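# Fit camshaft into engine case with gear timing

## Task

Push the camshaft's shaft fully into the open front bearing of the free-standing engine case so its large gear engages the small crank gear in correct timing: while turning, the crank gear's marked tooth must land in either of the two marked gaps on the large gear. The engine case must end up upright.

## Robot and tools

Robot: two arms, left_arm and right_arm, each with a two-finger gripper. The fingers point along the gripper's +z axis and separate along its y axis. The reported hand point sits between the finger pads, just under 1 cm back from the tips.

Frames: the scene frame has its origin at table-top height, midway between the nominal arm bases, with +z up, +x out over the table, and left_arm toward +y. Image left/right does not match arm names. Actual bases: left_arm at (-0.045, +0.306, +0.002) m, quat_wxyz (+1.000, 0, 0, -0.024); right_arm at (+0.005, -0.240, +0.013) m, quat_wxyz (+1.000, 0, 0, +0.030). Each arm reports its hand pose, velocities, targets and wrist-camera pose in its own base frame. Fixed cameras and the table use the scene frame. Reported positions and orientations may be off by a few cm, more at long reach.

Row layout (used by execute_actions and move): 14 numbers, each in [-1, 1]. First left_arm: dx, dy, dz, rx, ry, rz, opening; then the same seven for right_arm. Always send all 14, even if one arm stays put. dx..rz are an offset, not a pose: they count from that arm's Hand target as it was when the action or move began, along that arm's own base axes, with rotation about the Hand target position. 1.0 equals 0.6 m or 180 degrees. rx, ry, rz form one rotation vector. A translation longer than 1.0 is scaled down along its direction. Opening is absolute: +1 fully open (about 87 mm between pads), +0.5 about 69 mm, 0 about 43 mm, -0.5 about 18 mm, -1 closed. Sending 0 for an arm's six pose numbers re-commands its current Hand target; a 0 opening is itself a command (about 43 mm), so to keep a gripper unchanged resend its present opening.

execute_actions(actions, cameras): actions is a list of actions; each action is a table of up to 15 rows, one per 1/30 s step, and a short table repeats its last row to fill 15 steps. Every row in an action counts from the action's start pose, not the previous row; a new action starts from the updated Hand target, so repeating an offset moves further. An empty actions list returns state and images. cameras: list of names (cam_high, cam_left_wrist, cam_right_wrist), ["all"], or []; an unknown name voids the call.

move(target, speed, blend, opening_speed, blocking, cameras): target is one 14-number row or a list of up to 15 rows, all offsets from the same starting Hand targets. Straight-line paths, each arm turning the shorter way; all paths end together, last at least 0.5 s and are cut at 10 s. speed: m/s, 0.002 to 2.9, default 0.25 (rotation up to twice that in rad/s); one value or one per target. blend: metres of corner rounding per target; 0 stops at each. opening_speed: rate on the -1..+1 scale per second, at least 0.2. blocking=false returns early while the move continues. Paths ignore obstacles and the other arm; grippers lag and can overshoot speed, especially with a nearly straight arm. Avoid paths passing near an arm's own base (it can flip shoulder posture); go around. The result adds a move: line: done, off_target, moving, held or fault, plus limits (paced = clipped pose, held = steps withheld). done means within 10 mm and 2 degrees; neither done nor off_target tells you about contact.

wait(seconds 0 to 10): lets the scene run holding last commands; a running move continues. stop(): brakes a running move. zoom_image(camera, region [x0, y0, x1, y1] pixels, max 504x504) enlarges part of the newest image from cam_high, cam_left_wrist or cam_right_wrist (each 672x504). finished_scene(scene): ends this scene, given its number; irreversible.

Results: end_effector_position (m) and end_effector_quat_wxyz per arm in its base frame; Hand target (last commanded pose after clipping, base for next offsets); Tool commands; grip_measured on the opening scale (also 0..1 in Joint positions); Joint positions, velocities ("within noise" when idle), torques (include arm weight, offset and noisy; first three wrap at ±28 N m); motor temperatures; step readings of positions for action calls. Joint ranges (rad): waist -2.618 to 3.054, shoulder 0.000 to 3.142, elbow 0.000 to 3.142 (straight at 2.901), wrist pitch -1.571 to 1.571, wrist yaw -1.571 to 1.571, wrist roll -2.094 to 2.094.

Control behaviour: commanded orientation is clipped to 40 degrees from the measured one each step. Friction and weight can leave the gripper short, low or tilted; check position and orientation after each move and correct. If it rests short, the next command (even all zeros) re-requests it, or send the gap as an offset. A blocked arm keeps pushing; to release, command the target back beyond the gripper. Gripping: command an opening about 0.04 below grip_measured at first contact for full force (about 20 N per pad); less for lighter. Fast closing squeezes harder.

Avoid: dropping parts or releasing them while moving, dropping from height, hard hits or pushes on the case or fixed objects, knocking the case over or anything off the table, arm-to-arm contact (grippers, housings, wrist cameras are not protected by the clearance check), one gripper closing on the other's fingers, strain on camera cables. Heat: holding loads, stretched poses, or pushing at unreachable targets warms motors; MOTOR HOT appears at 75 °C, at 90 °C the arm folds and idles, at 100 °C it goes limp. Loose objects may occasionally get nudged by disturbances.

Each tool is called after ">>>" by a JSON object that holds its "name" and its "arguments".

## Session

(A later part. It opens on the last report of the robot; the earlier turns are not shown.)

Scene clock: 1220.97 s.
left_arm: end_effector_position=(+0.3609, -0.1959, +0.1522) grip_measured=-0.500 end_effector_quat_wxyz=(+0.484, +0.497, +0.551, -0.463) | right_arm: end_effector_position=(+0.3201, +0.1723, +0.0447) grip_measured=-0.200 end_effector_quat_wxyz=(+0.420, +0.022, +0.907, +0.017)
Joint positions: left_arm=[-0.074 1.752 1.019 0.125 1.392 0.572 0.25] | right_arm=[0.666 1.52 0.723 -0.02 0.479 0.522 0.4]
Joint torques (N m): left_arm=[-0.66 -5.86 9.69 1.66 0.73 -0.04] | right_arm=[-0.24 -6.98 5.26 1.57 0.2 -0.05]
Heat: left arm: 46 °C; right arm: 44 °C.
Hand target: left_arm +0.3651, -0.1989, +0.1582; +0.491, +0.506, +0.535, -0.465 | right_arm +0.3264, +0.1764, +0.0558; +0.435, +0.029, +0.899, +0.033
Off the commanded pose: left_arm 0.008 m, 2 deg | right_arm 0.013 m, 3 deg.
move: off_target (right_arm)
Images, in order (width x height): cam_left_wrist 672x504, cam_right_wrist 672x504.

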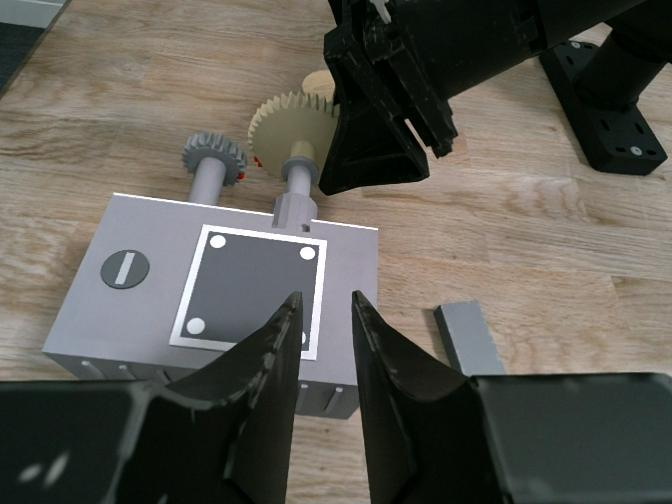

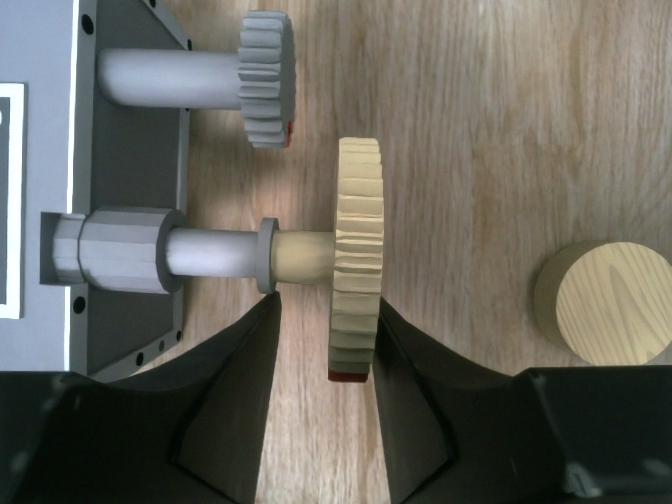

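>>> {"name": "move", "arguments": {"target": [[0,0,0,0,0,0,-0.5, 0.0,-0.02,0.0,0.0,0,0.0,-0.2],[0,0,0,0,0,0,-0.5, -0.13,-0.025,0.11,0.0,0,0.0,-0.2]], "speed": 0.08, "cameras": ["cam_left_wrist","cam_right_wrist"]}}

Scene clock: 1230.50 s.
left_arm: end_effector_position=(+0.3609, -0.1959, +0.1522) grip_measured=-0.500 end_effector_quat_wxyz=(+0.484, +0.497, +0.551, -0.463) | right_arm: end_effector_position=(+0.2447, +0.1567, +0.1075) grip_measured=-0.200 end_effector_quat_wxyz=(+0.422, +0.021, +0.906, +0.022)
Joint positions: left_arm=[-0.074 1.752 1.019 0.125 1.392 0.572 0.25] | right_arm=[0.832 1.131 0.718 -0.466 0.584 0.664 0.4]
Joint torques (N m): left_arm=[-0.66 -5.86 9.69 1.66 0.73 -0.05] | right_arm=[0.83 -3.59 7.77 1.18 0.47 0.03]
Heat: left arm: 46 °C; right arm: 43 °C.
Hand target: left_arm +0.3651, -0.1989, +0.1582; +0.491, +0.506, +0.535, -0.465 | right_arm +0.2485, +0.1615, +0.1219; +0.435, +0.029, +0.899, +0.033
Off the commanded pose: left_arm 0.008 m, 2 deg | right_arm 0.016 m, 2 deg.
move: off_target (right_arm)
Images, in order (width x height): cam_left_wrist 672x504, cam_right_wrist 672x504.

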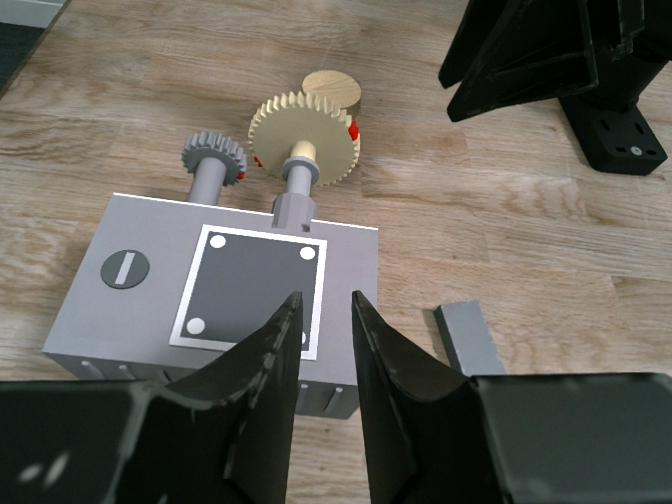

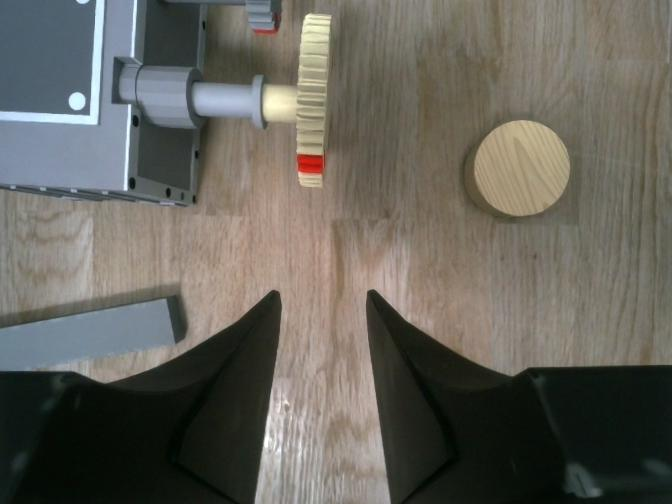

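>>> {"name": "zoom_image", "arguments": {"camera": "cam_left_wrist", "region": [235, 75, 375, 215]}}

>>> {"name": "zoom_image", "arguments": {"camera": "cam_right_wrist", "region": [220, 0, 370, 200]}}

Scaled by 3.600 from the camera's 672x504 image, which has a finer 960x720 frame.

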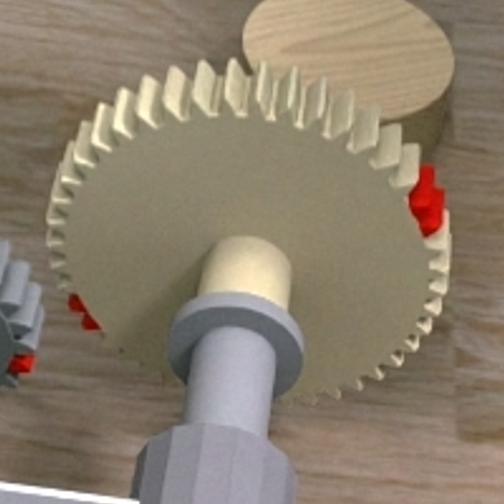

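Scaled by 2.520 from the camera's 672x504 image, which has a finer 960x720 frame.

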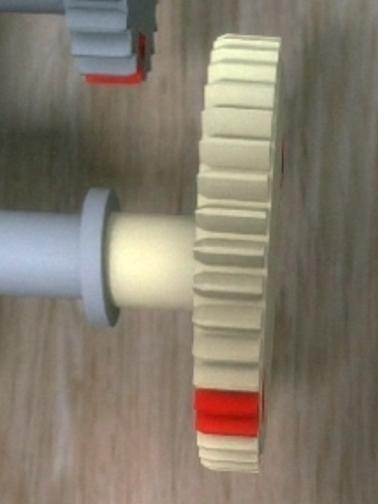

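>>> {"name": "move", "arguments": {"target": [[0,0,0,0,0,0,-0.5, -0.02,-0.2,0.1,0.1,0.01,0.01,-0.2],[0,0,0,0,0,0,-0.5, 0.085,-0.217,0.005,0.471,0.042,0.059,-0.2]], "speed": 0.25, "blend": [0.03,0], "cameras": ["cam_left_wrist","cam_right_wrist"]}}

Scene clock: 1264.53 s.
left_arm: end_effector_position=(+0.3609, -0.1959, +0.1522) grip_measured=-0.500 end_effector_quat_wxyz=(+0.484, +0.497, +0.551, -0.463) | right_arm: end_effector_position=(+0.2992, +0.0314, +0.1265) grip_measured=-0.200 end_effector_quat_wxyz=(+0.234, +0.240, +0.673, +0.660)
Joint positions: left_arm=[-0.074 1.752 1.019 0.125 1.392 0.572 0.25] | right_arm=[-0.536 1.801 0.411 1.251 -1.421 1.435 0.4]
Joint torques (N m): left_arm=[-0.66 -5.83 9.69 1.66 0.73 -0.04] | right_arm=[0.08 -4.66 2.37 1.56 0 -0.08]
Heat: left arm: 46 °C; right arm: 42 °C.
Hand target: left_arm +0.3651, -0.1989, +0.1582; +0.491, +0.506, +0.535, -0.465 | right_arm +0.2994, +0.0312, +0.1249; +0.243, +0.240, +0.665, +0.664
Off the commanded pose: left_arm 0.008 m, 2 deg | right_arm 0.002 m, 1 deg.
move: done
Images, in order (width x height): cam_left_wrist 672x504, cam_right_wrist 672x504.

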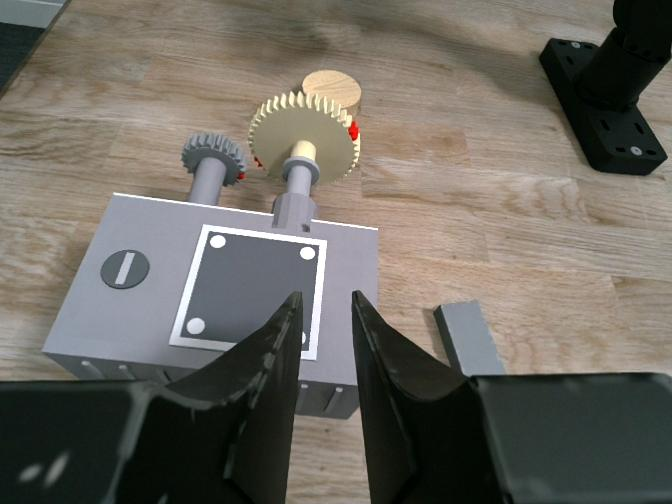

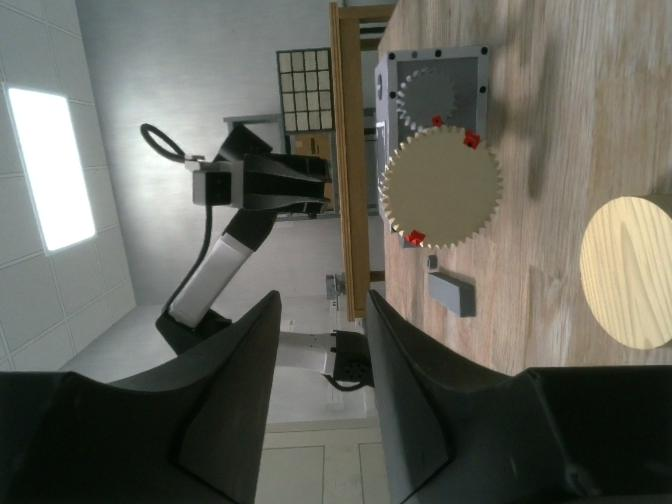

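>>> {"name": "zoom_image", "arguments": {"camera": "cam_right_wrist", "region": [360, 35, 520, 265]}}

>>> {"name": "zoom_image", "arguments": {"camera": "cam_right_wrist", "region": [375, 45, 515, 165]}}

Scaled by 2.191 from the camera's 672x504 image, which has a finer 960x720 frame.

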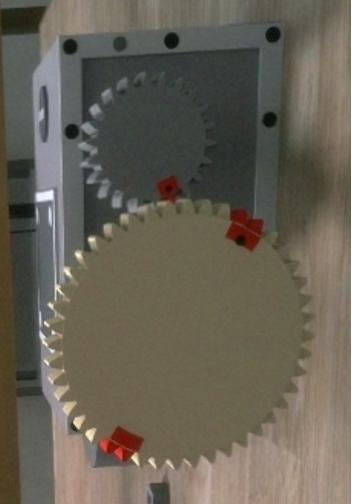

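Scaled by 3.600 from the camera's 672x504 image, which has a finer 960x720 frame.

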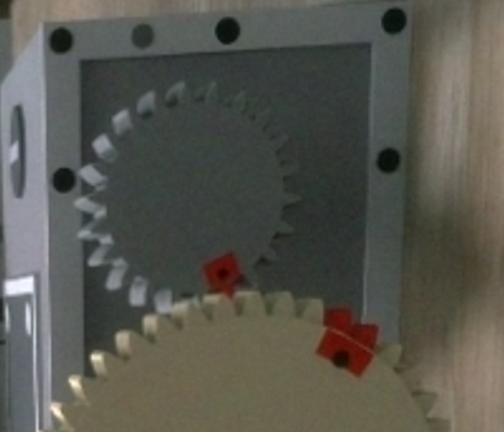

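>>> {"name": "move", "arguments": {"target": [[0,0,0,0,0,0,-0.5, -0.05,0.03,0.13,-0.25,0.02,0.013,0],[0,0,0,0,0,0,-0.5, -0.057,0.215,0.01,-0.4975,0.042,0.027,0]], "speed": 0.25, "blend": [0.03,0], "cameras": ["cam_left_wrist","cam_right_wrist"]}}

Scene clock: 1311.73 s.
left_arm: end_effector_position=(+0.3609, -0.1959, +0.1522) grip_measured=-0.500 end_effector_quat_wxyz=(+0.484, +0.497, +0.551, -0.463) | right_arm: end_effector_position=(+0.2606, +0.1566, +0.1228) grip_measured=+0.000 end_effector_quat_wxyz=(+0.267, +0.010, +0.964, -0.005)
Joint positions: left_arm=[-0.074 1.752 1.019 0.125 1.392 0.572 0.25] | right_arm=[0.656 1.407 1.119 -0.848 0.332 0.602 0.5]
Joint torques (N m): left_arm=[-0.68 -5.85 9.69 1.66 0.73 -0.05] | right_arm=[0.72 -4.1 7.6 0.88 0.39 0.02]
Heat: left arm: 47 °C; right arm: 41 °C.
Hand target: left_arm +0.3651, -0.1989, +0.1582; +0.491, +0.506, +0.535, -0.465 | right_arm +0.2653, +0.1602, +0.1310; +0.276, +0.013, +0.961, -0.004
Off the commanded pose: left_arm 0.008 m, 2 deg | right_arm 0.010 m, 1 deg.
move: done
Images, in order (width x height): cam_left_wrist 672x504, cam_right_wrist 672x504.

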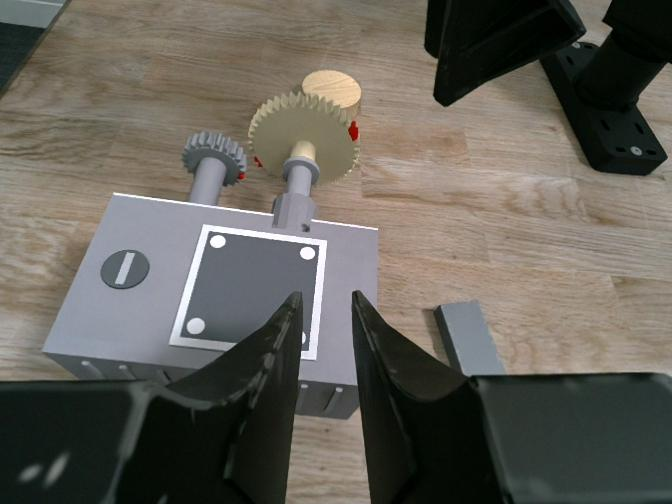

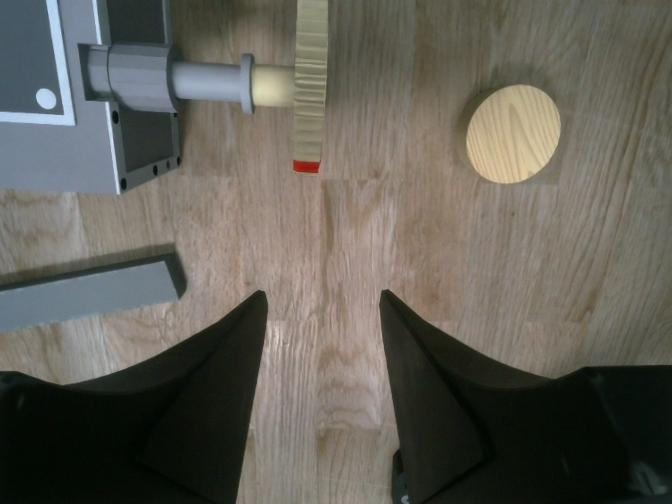

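>>> {"name": "move", "arguments": {"target": [[0,0,0,0,0,0,-0.5, 0.058,0.0085,-0.103,0,0,0,0]], "speed": 0.1, "cameras": ["cam_left_wrist","cam_right_wrist"]}}

Scene clock: 1321.73 s.
left_arm: end_effector_position=(+0.3609, -0.1959, +0.1522) grip_measured=-0.500 end_effector_quat_wxyz=(+0.484, +0.497, +0.551, -0.463) | right_arm: end_effector_position=(+0.2978, +0.1656, +0.0723) grip_measured=+0.000 end_effector_quat_wxyz=(+0.274, +0.013, +0.962, -0.007)
Joint positions: left_arm=[-0.074 1.752 1.019 0.125 1.392 0.572 0.25] | right_arm=[0.61 1.562 1.05 -0.598 0.324 0.56 0.5]
Joint torques (N m): left_arm=[-0.65 -5.85 9.69 1.65 0.73 -0.04] | right_arm=[-0.44 -5.41 4.37 1.19 0.18 -0.1]
Heat: left arm: 47 °C; right arm: 40 °C.
Hand target: left_arm +0.3651, -0.1989, +0.1582; +0.491, +0.506, +0.535, -0.465 | right_arm +0.3000, +0.1654, +0.0691; +0.276, +0.013, +0.961, -0.004
Off the commanded pose: left_arm 0.008 m, 2 deg | right_arm 0.004 m, 0 deg.
move: done
Images, in order (width x height): cam_left_wrist 672x504, cam_right_wrist 672x504.

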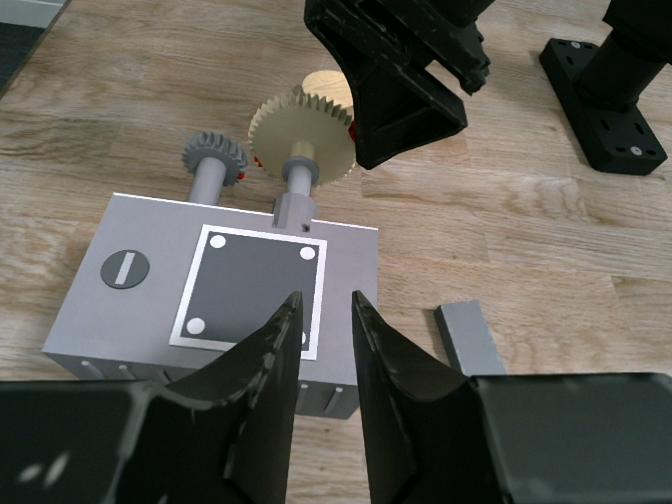

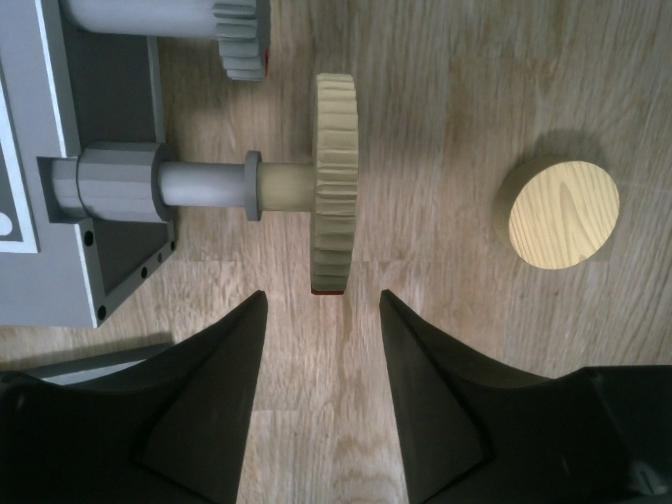

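>>> {"name": "move", "arguments": {"target": [[0,0,0,0,0,0,-0.5, 0.0247,-0.005,-0.0395,0,0,0,0]], "speed": 0.08, "cameras": ["cam_left_wrist","cam_right_wrist"]}}

Scene clock: 1329.07 s.
left_arm: end_effector_position=(+0.3609, -0.1959, +0.1522) grip_measured=-0.500 end_effector_quat_wxyz=(+0.484, +0.497, +0.551, -0.463) | right_arm: end_effector_position=(+0.3130, +0.1628, +0.0490) grip_measured=+0.000 end_effector_quat_wxyz=(+0.275, +0.013, +0.961, -0.006)
Joint positions: left_arm=[-0.074 1.752 1.019 0.125 1.392 0.572 0.25] | right_arm=[0.574 1.63 1.021 -0.49 0.308 0.527 0.5]
Joint torques (N m): left_arm=[-0.65 -5.86 9.69 1.66 0.72 -0.05] | right_arm=[-0.4 -5.75 4.21 1.23 0.14 -0.1]
Heat: left arm: 47 °C; right arm: 40 °C.
Hand target: left_arm +0.3651, -0.1989, +0.1582; +0.491, +0.506, +0.535, -0.465 | right_arm +0.3149, +0.1622, +0.0453; +0.276, +0.013, +0.961, -0.004
Off the commanded pose: left_arm 0.008 m, 2 deg | right_arm 0.004 m, 0 deg.
move: done
Images, in order (width x height): cam_left_wrist 672x504, cam_right_wrist 672x504.

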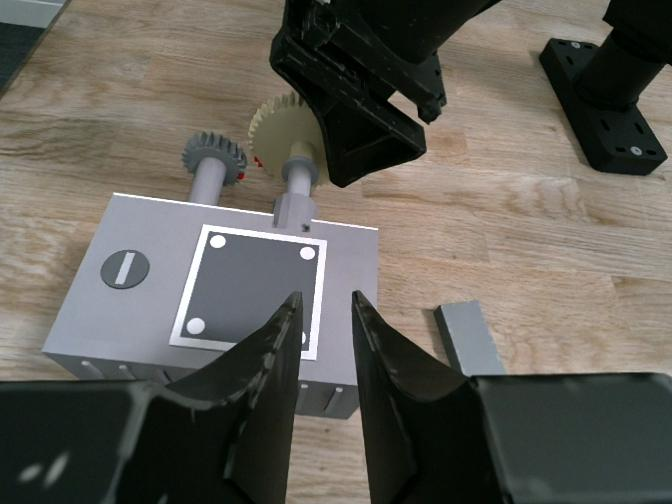

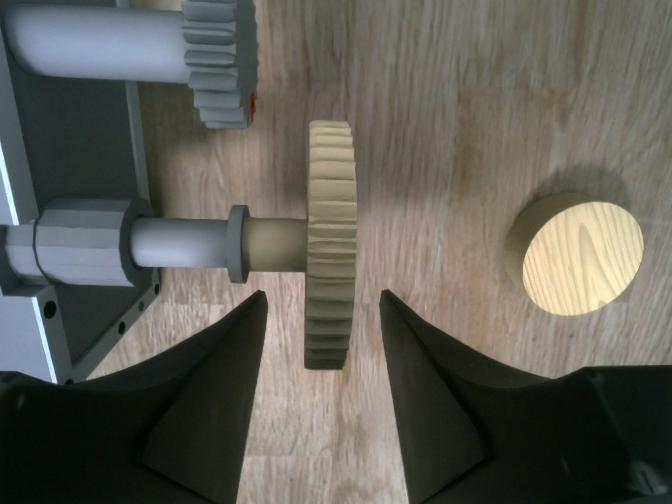

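>>> {"name": "move", "arguments": {"target": [[0,0,0,0,0,0,-0.5, 0.0,0,0.0,0,0,0,-0.73]], "opening_speed": 0.3, "cameras": ["cam_left_wrist","cam_right_wrist"]}}

>>> {"name": "zoom_image", "arguments": {"camera": "cam_right_wrist", "region": [0, 0, 360, 380]}}

Scene clock: 1336.50 s.
left_arm: end_effector_position=(+0.3609, -0.1959, +0.1522) grip_measured=-0.500 end_effector_quat_wxyz=(+0.484, +0.497, +0.551, -0.463) | right_arm: end_effector_position=(+0.3146, +0.1625, +0.0494) grip_measured=-0.650 end_effector_quat_wxyz=(+0.277, +0.016, +0.961, -0.005)
Joint positions: left_arm=[-0.074 1.752 1.019 0.125 1.392 0.572 0.25] | right_arm=[0.57 1.63 1.021 -0.484 0.307 0.528 0.175]
Joint torques (N m): left_arm=[-0.66 -5.85 9.69 1.66 0.73 -0.04] | right_arm=[-0.06 -5.74 4.23 1.19 0.17 -0.11]
Heat: left arm: 47 °C; right arm: 40 °C.
Hand target: left_arm +0.3651, -0.1989, +0.1582; +0.491, +0.506, +0.535, -0.465 | right_arm +0.3148, +0.1623, +0.0453; +0.276, +0.013, +0.961, -0.004
Off the commanded pose: left_arm 0.008 m, 2 deg | right_arm 0.004 m, 0 deg.
move: done
Images, in order (width x height): cam_left_wrist 672x504, cam_right_wrist 672x504.

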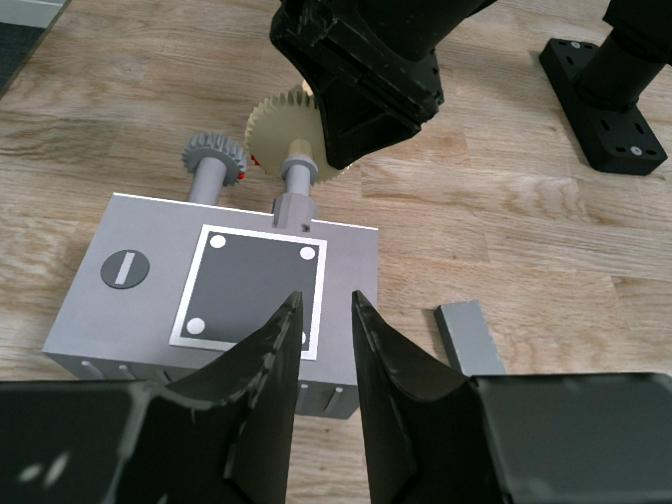

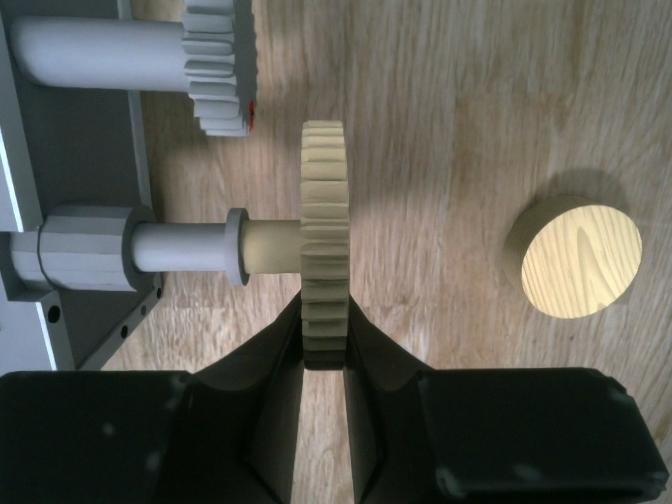

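Scaled by 1.326 from the camera's 672x504 image, which has a finer 960x720 frame.

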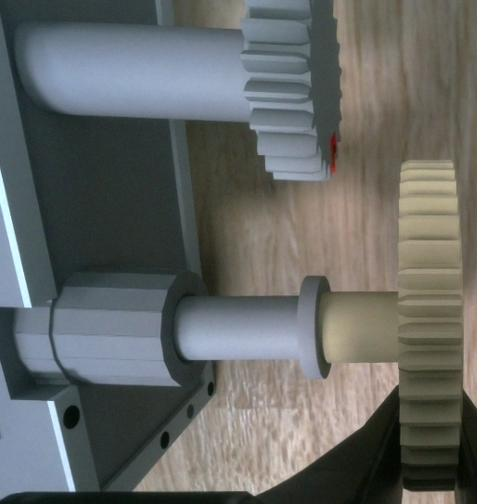

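>>> {"name": "move", "arguments": {"target": [[0,0,0,0,0,0,-0.5, -0.0024,0,-0.0021,0,-0.047,0,-0.73]], "speed": 0.06, "cameras": ["cam_left_wrist","cam_right_wrist"]}}

>>> {"name": "zoom_image", "arguments": {"camera": "cam_left_wrist", "region": [235, 75, 375, 215]}}

Scene clock: 1365.93 s.
left_arm: end_effector_position=(+0.3609, -0.1959, +0.1522) grip_measured=-0.500 end_effector_quat_wxyz=(+0.484, +0.497, +0.551, -0.463) | right_arm: end_effector_position=(+0.3151, +0.1628, +0.0458) grip_measured=-0.651 end_effector_quat_wxyz=(+0.340, +0.021, +0.940, +0.001)
Joint positions: left_arm=[-0.074 1.752 1.019 0.125 1.392 0.572 0.25] | right_arm=[0.608 1.56 0.873 -0.291 0.385 0.532 0.175]
Joint torques (N m): left_arm=[-0.66 -5.85 9.69 1.65 0.73 -0.04] | right_arm=[0.99 -6.22 3.6 1.38 0.37 -0.15]
Heat: left arm: 47 °C; right arm: 40 °C.
Hand target: left_arm +0.3651, -0.1989, +0.1582; +0.491, +0.506, +0.535, -0.465 | right_arm +0.3134, +0.1623, +0.0441; +0.346, +0.013, +0.938, -0.003
Off the commanded pose: left_arm 0.008 m, 2 deg | right_arm 0.003 m, 1 deg.
move: done
Images, in order (width x height): cam_left_wrist 672x504, cam_right_wrist 672x504.

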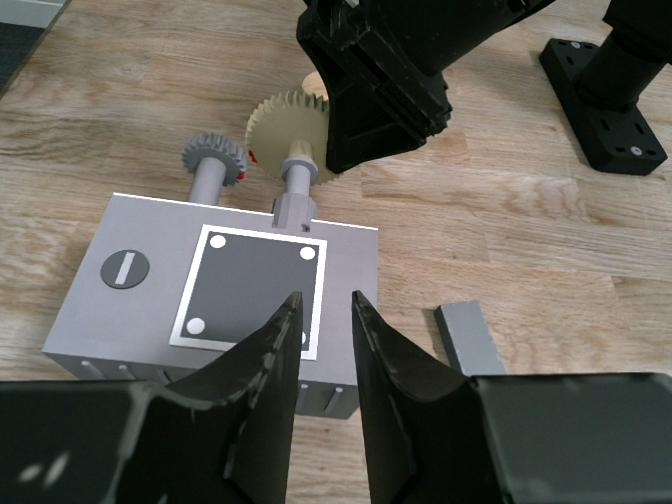

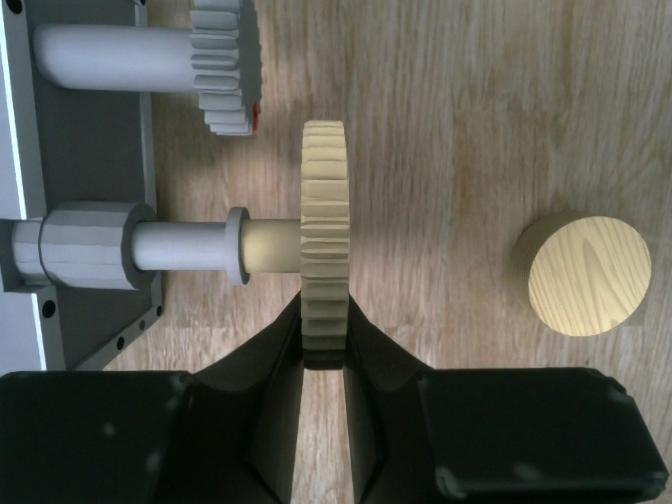

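Scaled by 3.600 from the camera's 672x504 image, which has a finer 960x720 frame.

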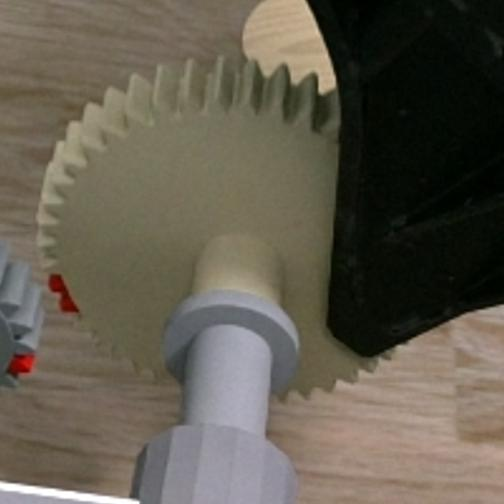

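>>> {"name": "move", "arguments": {"target": [[0,0,0,0,0,0,-0.5, -0.0045,0,-0.0027,0,-0.061,0,-0.73]], "speed": 0.06, "cameras": ["cam_left_wrist","cam_right_wrist"]}}

>>> {"name": "zoom_image", "arguments": {"camera": "cam_left_wrist", "region": [235, 75, 375, 215]}}

>>> {"name": "zoom_image", "arguments": {"camera": "cam_right_wrist", "region": [0, 0, 360, 380]}}

Scene clock: 1384.30 s.
left_arm: end_effector_position=(+0.3609, -0.1959, +0.1522) grip_measured=-0.500 end_effector_quat_wxyz=(+0.484, +0.497, +0.551, -0.463) | right_arm: end_effector_position=(+0.3161, +0.1632, +0.0422) grip_measured=-0.657 end_effector_quat_wxyz=(+0.434, +0.026, +0.901, +0.002)
Joint positions: left_arm=[-0.074 1.752 1.019 0.125 1.392 0.572 0.25] | right_arm=[0.677 1.5 0.675 0.017 0.529 0.517 0.171]
Joint torques (N m): left_arm=[-0.66 -5.85 9.7 1.65 0.73 -0.05] | right_arm=[1.21 -6.68 3.67 1.33 0.32 -0.2]
Motor temperatures (°C): left_arm=[23 35 47 40 27 25 24] | right_arm=[25 32 38 40 27 26 29]
Heat: left arm: 47 °C; right arm: 40 °C.
Hand target: left_arm +0.3651, -0.1989, +0.1582; +0.491, +0.506, +0.535, -0.465 | right_arm +0.3107, +0.1624, +0.0425; +0.434, +0.013, +0.901, -0.001
Off the commanded pose: left_arm 0.008 m, 2 deg | right_arm 0.006 m, 1 deg.
move: done
Images, in order (width x height): cam_left_wrist 672x504, cam_right_wrist 672x504.

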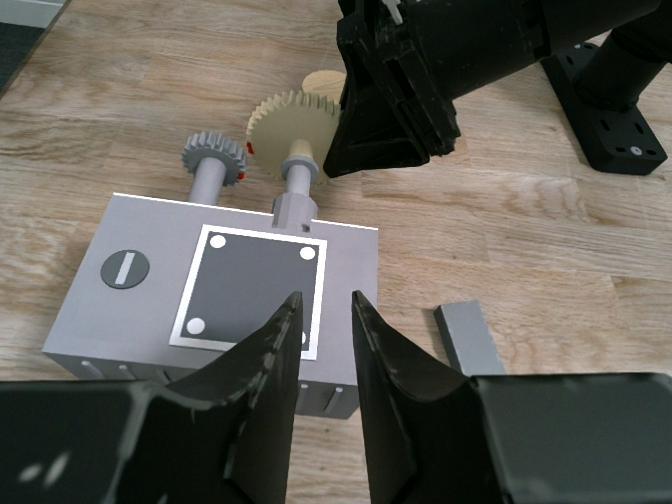

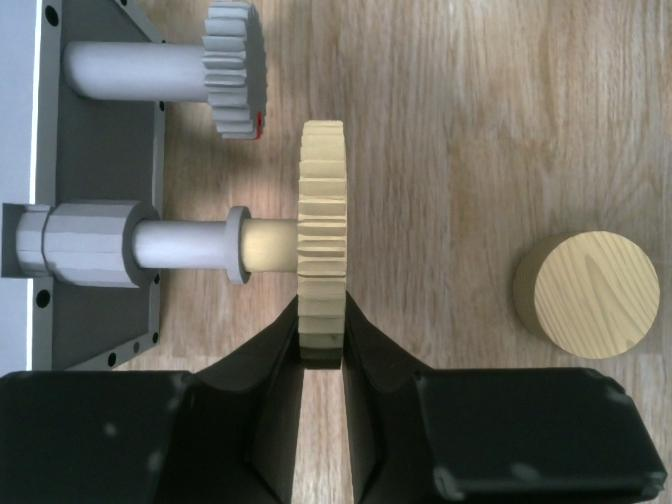

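Scaled by 3.600 from the camera's 672x504 image, which has a finer 960x720 frame.

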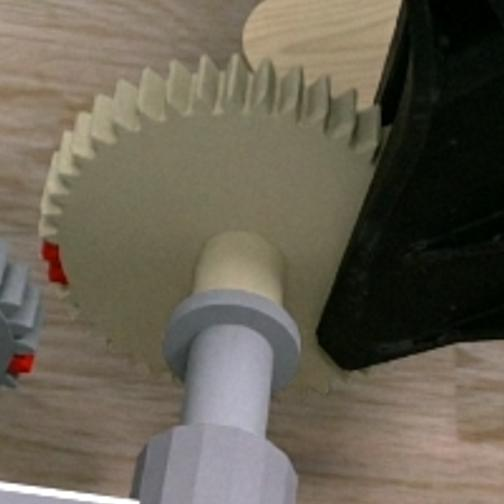

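Scaled by 1.326 from the camera's 672x504 image, which has a finer 960x720 frame.

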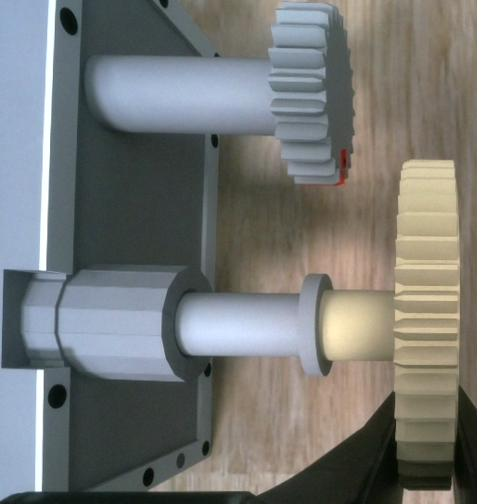

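>>> {"name": "move", "arguments": {"target": [[0,0,0,0,0,0,-0.5, 0.0,0.02,0.0,0,0,0,-0.75]], "speed": 0.04, "cameras": ["cam_left_wrist","cam_right_wrist"]}}

>>> {"name": "zoom_image", "arguments": {"camera": "cam_left_wrist", "region": [170, 75, 375, 240]}}

>>> {"name": "zoom_image", "arguments": {"camera": "cam_right_wrist", "region": [0, 0, 360, 380]}}

Scene clock: 1394.53 s.
left_arm: end_effector_position=(+0.3609, -0.1959, +0.1522) grip_measured=-0.500 end_effector_quat_wxyz=(+0.484, +0.497, +0.551, -0.463) | right_arm: end_effector_position=(+0.3138, +0.1655, +0.0431) grip_measured=-0.658 end_effector_quat_wxyz=(+0.442, +0.027, +0.897, -0.008)
Joint positions: left_arm=[-0.074 1.752 1.019 0.125 1.392 0.572 0.25] | right_arm=[0.706 1.504 0.675 0.017 0.575 0.532 0.171]
Joint torques (N m): left_arm=[-0.66 -5.85 9.7 1.66 0.73 -0.05] | right_arm=[1.74 -4.19 6.08 1.16 0.1 -0.1]
Heat: left arm: 47 °C; right arm: 39 °C.
Hand target: left_arm +0.3651, -0.1989, +0.1582; +0.491, +0.506, +0.535, -0.465 | right_arm +0.3106, +0.1743, +0.0424; +0.434, +0.013, +0.901, -0.002
Off the commanded pose: left_arm 0.008 m, 2 deg | right_arm 0.009 m, 2 deg.
move: done
Images, in order (width x height): cam_left_wrist 672x504, cam_right_wrist 672x504.

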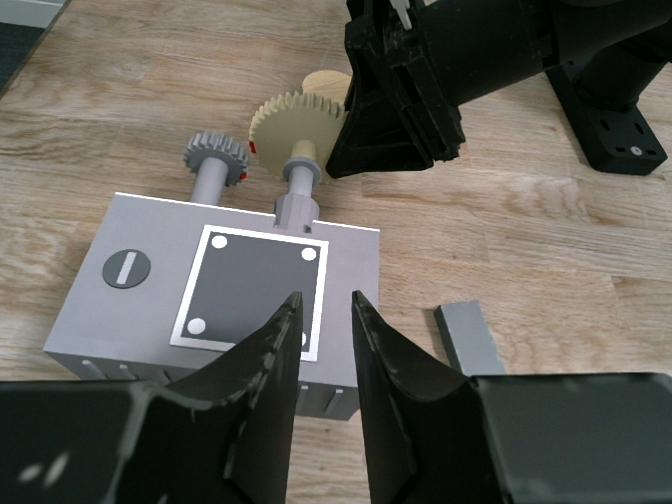

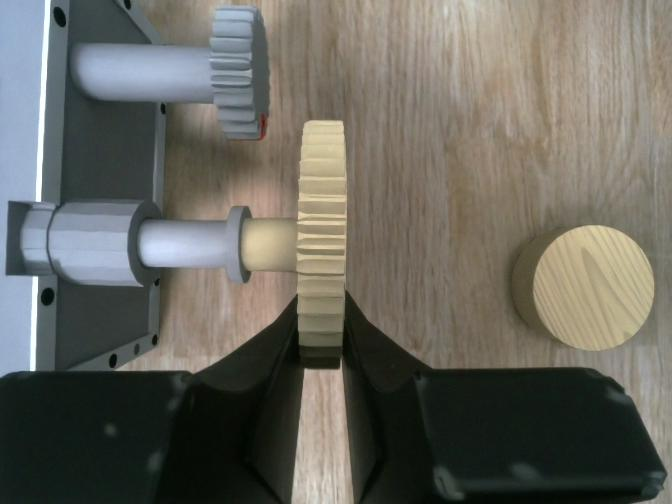

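Scaled by 2.459 from the camera's 672x504 image, which has a finer 960x720 frame.

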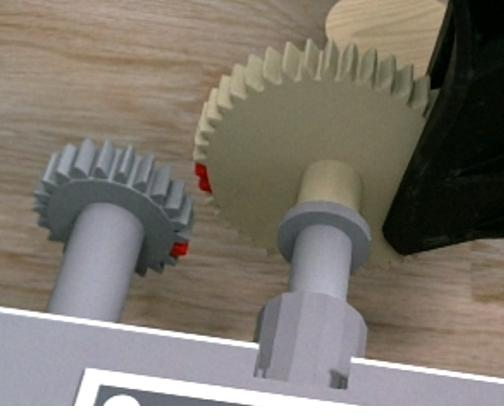

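Scaled by 1.326 from the camera's 672x504 image, which has a finer 960x720 frame.

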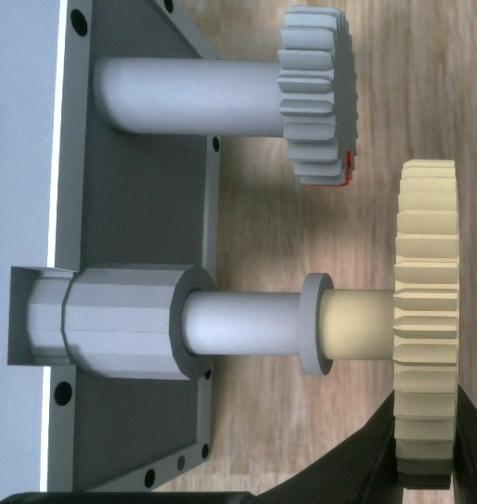

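>>> {"name": "zoom_image", "arguments": {"camera": "cam_right_wrist", "region": [100, 180, 260, 300]}}

>>> {"name": "zoom_image", "arguments": {"camera": "cam_left_wrist", "region": [260, 140, 340, 240]}}

>>> {"name": "zoom_image", "arguments": {"camera": "cam_left_wrist", "region": [170, 110, 350, 240]}}

Scaled by 3.150 from the camera's 672x504 image, which has a finer 960x720 frame.

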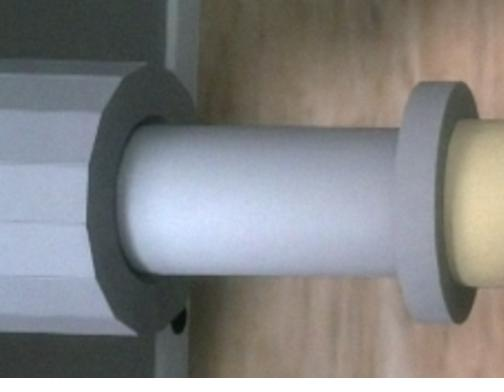

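Scaled by 5.040 from the camera's 672x504 image, which has a finer 960x720 frame.

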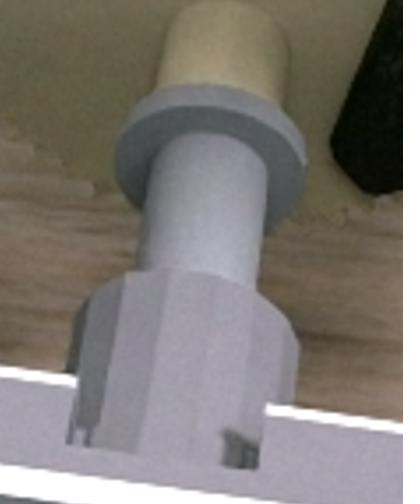

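Scaled by 2.800 from the camera's 672x504 image, which has a finer 960x720 frame.

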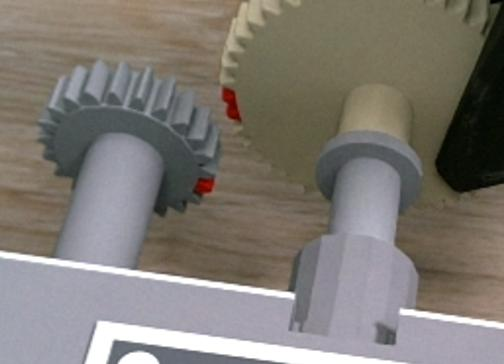

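>>> {"name": "move", "arguments": {"target": [[0,0,0,0,0,0,-0.5, 0.0,-0.012,0.0,0,0,0,-0.56],[0,0,0,0,0,0,-0.5, 0.0,0.006,0.0,0,0,0,-0.56]], "speed": 0.04, "cameras": ["cam_left_wrist","cam_right_wrist"]}}

>>> {"name": "zoom_image", "arguments": {"camera": "cam_left_wrist", "region": [170, 75, 375, 240]}}

>>> {"name": "zoom_image", "arguments": {"camera": "cam_right_wrist", "region": [0, 0, 360, 380]}}

Scene clock: 1423.87 s.
left_arm: end_effector_position=(+0.3609, -0.1959, +0.1522) grip_measured=-0.500 end_effector_quat_wxyz=(+0.484, +0.497, +0.551, -0.463) | right_arm: end_effector_position=(+0.3078, +0.1680, +0.0375) grip_measured=-0.560 end_effector_quat_wxyz=(+0.432, +0.014, +0.902, -0.012)
Joint positions: left_arm=[-0.074 1.752 1.019 0.125 1.392 0.572 0.25] | right_arm=[0.721 1.513 0.675 -0.001 0.57 0.528 0.22]
Joint torques (N m): left_arm=[-0.66 -5.86 9.69 1.66 0.73 -0.05] | right_arm=[1.31 -4.19 6.8 1.25 0.23 0.02]
Heat: left arm: 47 °C; right arm: 39 °C.
Hand target: left_arm +0.3651, -0.1989, +0.1582; +0.491, +0.506, +0.535, -0.465 | right_arm +0.3107, +0.1777, +0.0424; +0.434, +0.014, +0.901, -0.002
Off the commanded pose: left_arm 0.008 m, 2 deg | right_arm 0.011 m, 1 deg.
move: off_target (right_arm)
Images, in order (width x height): cam_left_wrist 672x504, cam_right_wrist 672x504.

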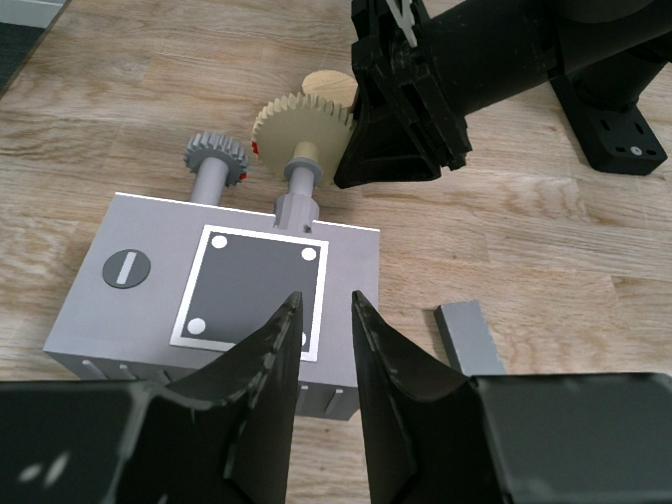

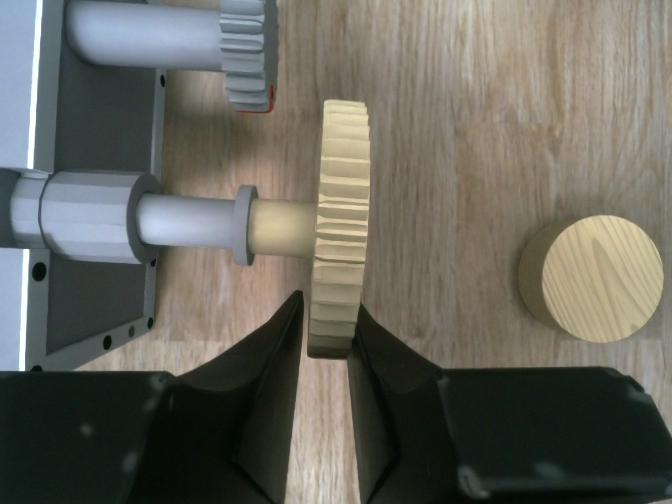

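Scaled by 2.459 from the camera's 672x504 image, which has a finer 960x720 frame.

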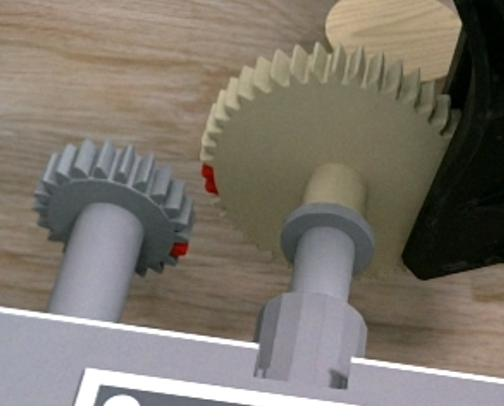

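Scaled by 1.326 from the camera's 672x504 image, which has a finer 960x720 frame.

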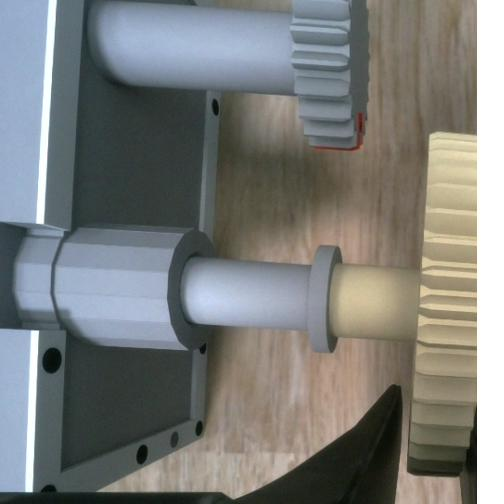

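>>> {"name": "move", "arguments": {"target": [[0,0,0,0,0,0,-0.5, 0.0,-0.025,0.0,0,0,0,-0.3],[0,0,0,0,0,0,-0.5, -0.13,-0.03,0.11,0,0,0,-0.3],[0,0,0,0,0,0,-0.5, -0.13,-0.23,0.11,0,0,0,-0.3]], "speed": [0.06,0.1,0.2], "cameras": ["cam_left_wrist","cam_right_wrist"]}}

>>> {"name": "zoom_image", "arguments": {"camera": "cam_left_wrist", "region": [170, 75, 375, 240]}}

Scene clock: 1444.83 s.
left_arm: end_effector_position=(+0.3609, -0.1959, +0.1522) grip_measured=-0.500 end_effector_quat_wxyz=(+0.484, +0.497, +0.551, -0.463) | right_arm: end_effector_position=(+0.2342, +0.0409, +0.1127) grip_measured=-0.300 end_effector_quat_wxyz=(+0.438, +0.016, +0.899, -0.001)
Joint positions: left_arm=[-0.074 1.752 1.019 0.125 1.392 0.572 0.25] | right_arm=[0.336 0.712 0.532 -0.515 0.278 0.24 0.35]
Joint torques (N m): left_arm=[-0.66 -5.85 9.69 1.66 0.73 -0.04] | right_arm=[-0.5 -0.09 4.81 1.55 0.05 -0.11]
Heat: left arm: 47 °C; right arm: 39 °C.
Hand target: left_arm +0.3651, -0.1989, +0.1582; +0.491, +0.506, +0.535, -0.465 | right_arm +0.2327, +0.0398, +0.1085; +0.434, +0.014, +0.901, -0.002
Off the commanded pose: left_arm 0.008 m, 2 deg | right_arm 0.005 m, 1 deg.
move: done
Images, in order (width x height): cam_left_wrist 672x504, cam_right_wrist 672x504.

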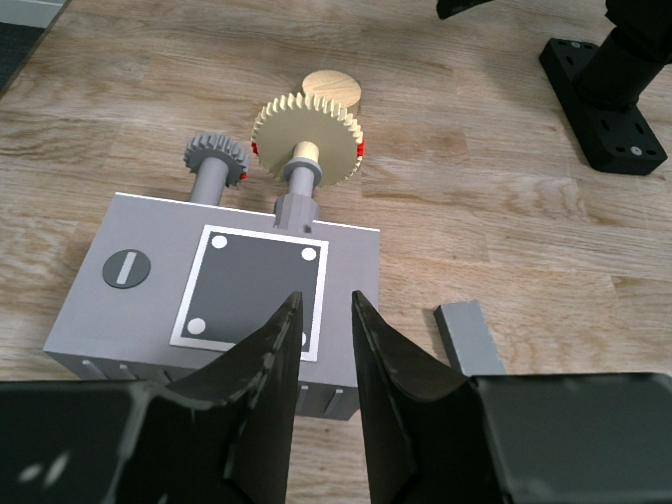

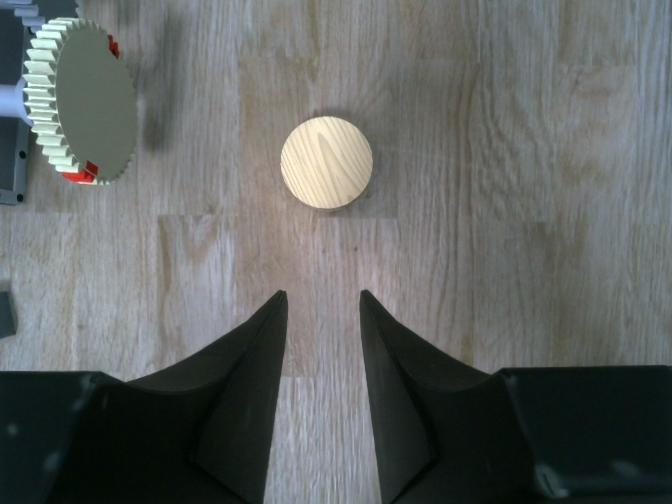

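Scaled by 2.459 from the camera's 672x504 image, which has a finer 960x720 frame.

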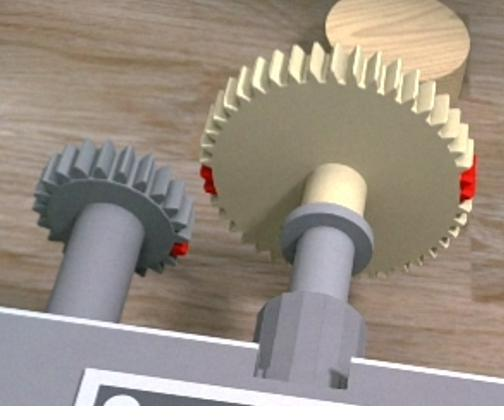

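>>> {"name": "move", "arguments": {"target": [[0,0,0,0,0,0,-0.5, 0.112,0.1,-0.06,0.0474,-0.1264,0.2546,-1]], "speed": 0.2, "cameras": ["cam_high","cam_left_wrist","cam_right_wrist"]}}

Scene clock: 1461.30 s.
left_arm: end_effector_position=(+0.3609, -0.1959, +0.1522) grip_measured=-0.500 end_effector_quat_wxyz=(+0.484, +0.497, +0.551, -0.463) | right_arm: end_effector_position=(+0.3007, +0.1009, +0.0733) grip_measured=-1.000 end_effector_quat_wxyz=(+0.559, -0.302, +0.736, +0.235)
Joint positions: left_arm=[-0.074 1.752 1.019 0.125 1.392 0.572 0.25] | right_arm=[-0.06 1.27 0.251 0.625 -0.807 -0.284 0]
Joint torques (N m): left_arm=[-0.66 -5.85 9.7 1.66 0.73 -0.05] | right_arm=[-0.54 -2.02 3.67 1.79 -0.29 -0.1]
Heat: left arm: 47 °C; right arm: 39 °C.
Hand target: left_arm +0.3651, -0.1989, +0.1582; +0.491, +0.506, +0.535, -0.465 | right_arm +0.2999, +0.0999, +0.0724; +0.563, -0.304, +0.732, +0.234
Off the commanded pose: left_arm 0.008 m, 2 deg | right_arm 0.002 m, 1 deg.
move: done

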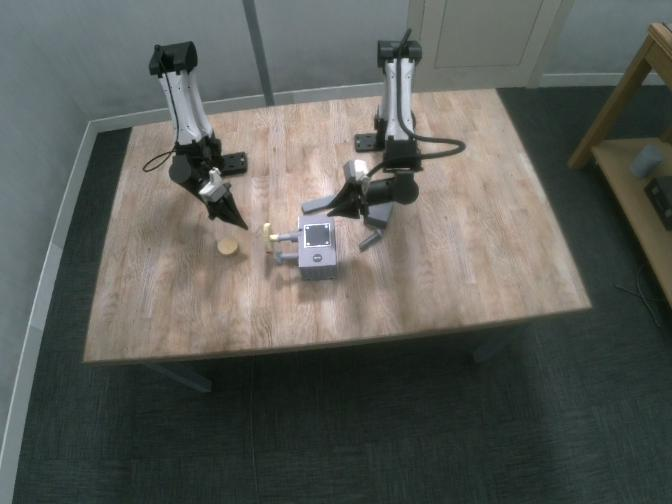

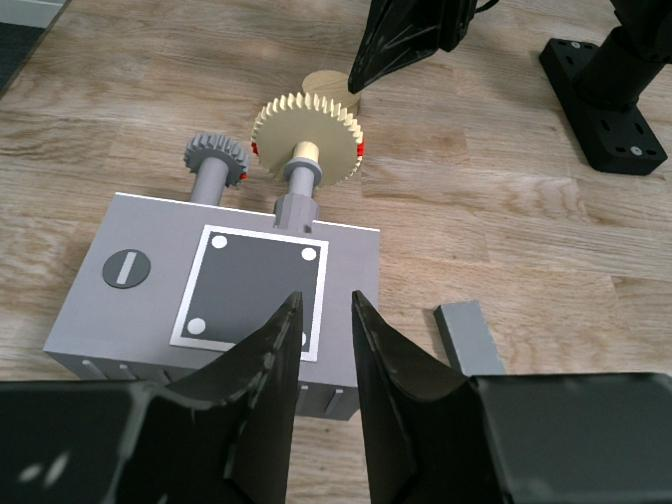

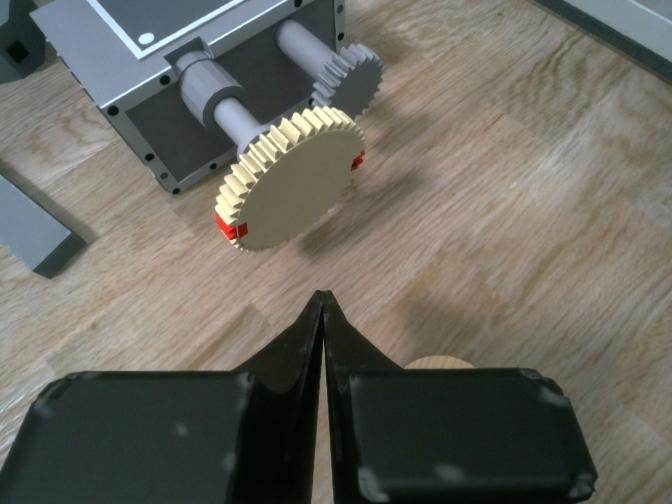

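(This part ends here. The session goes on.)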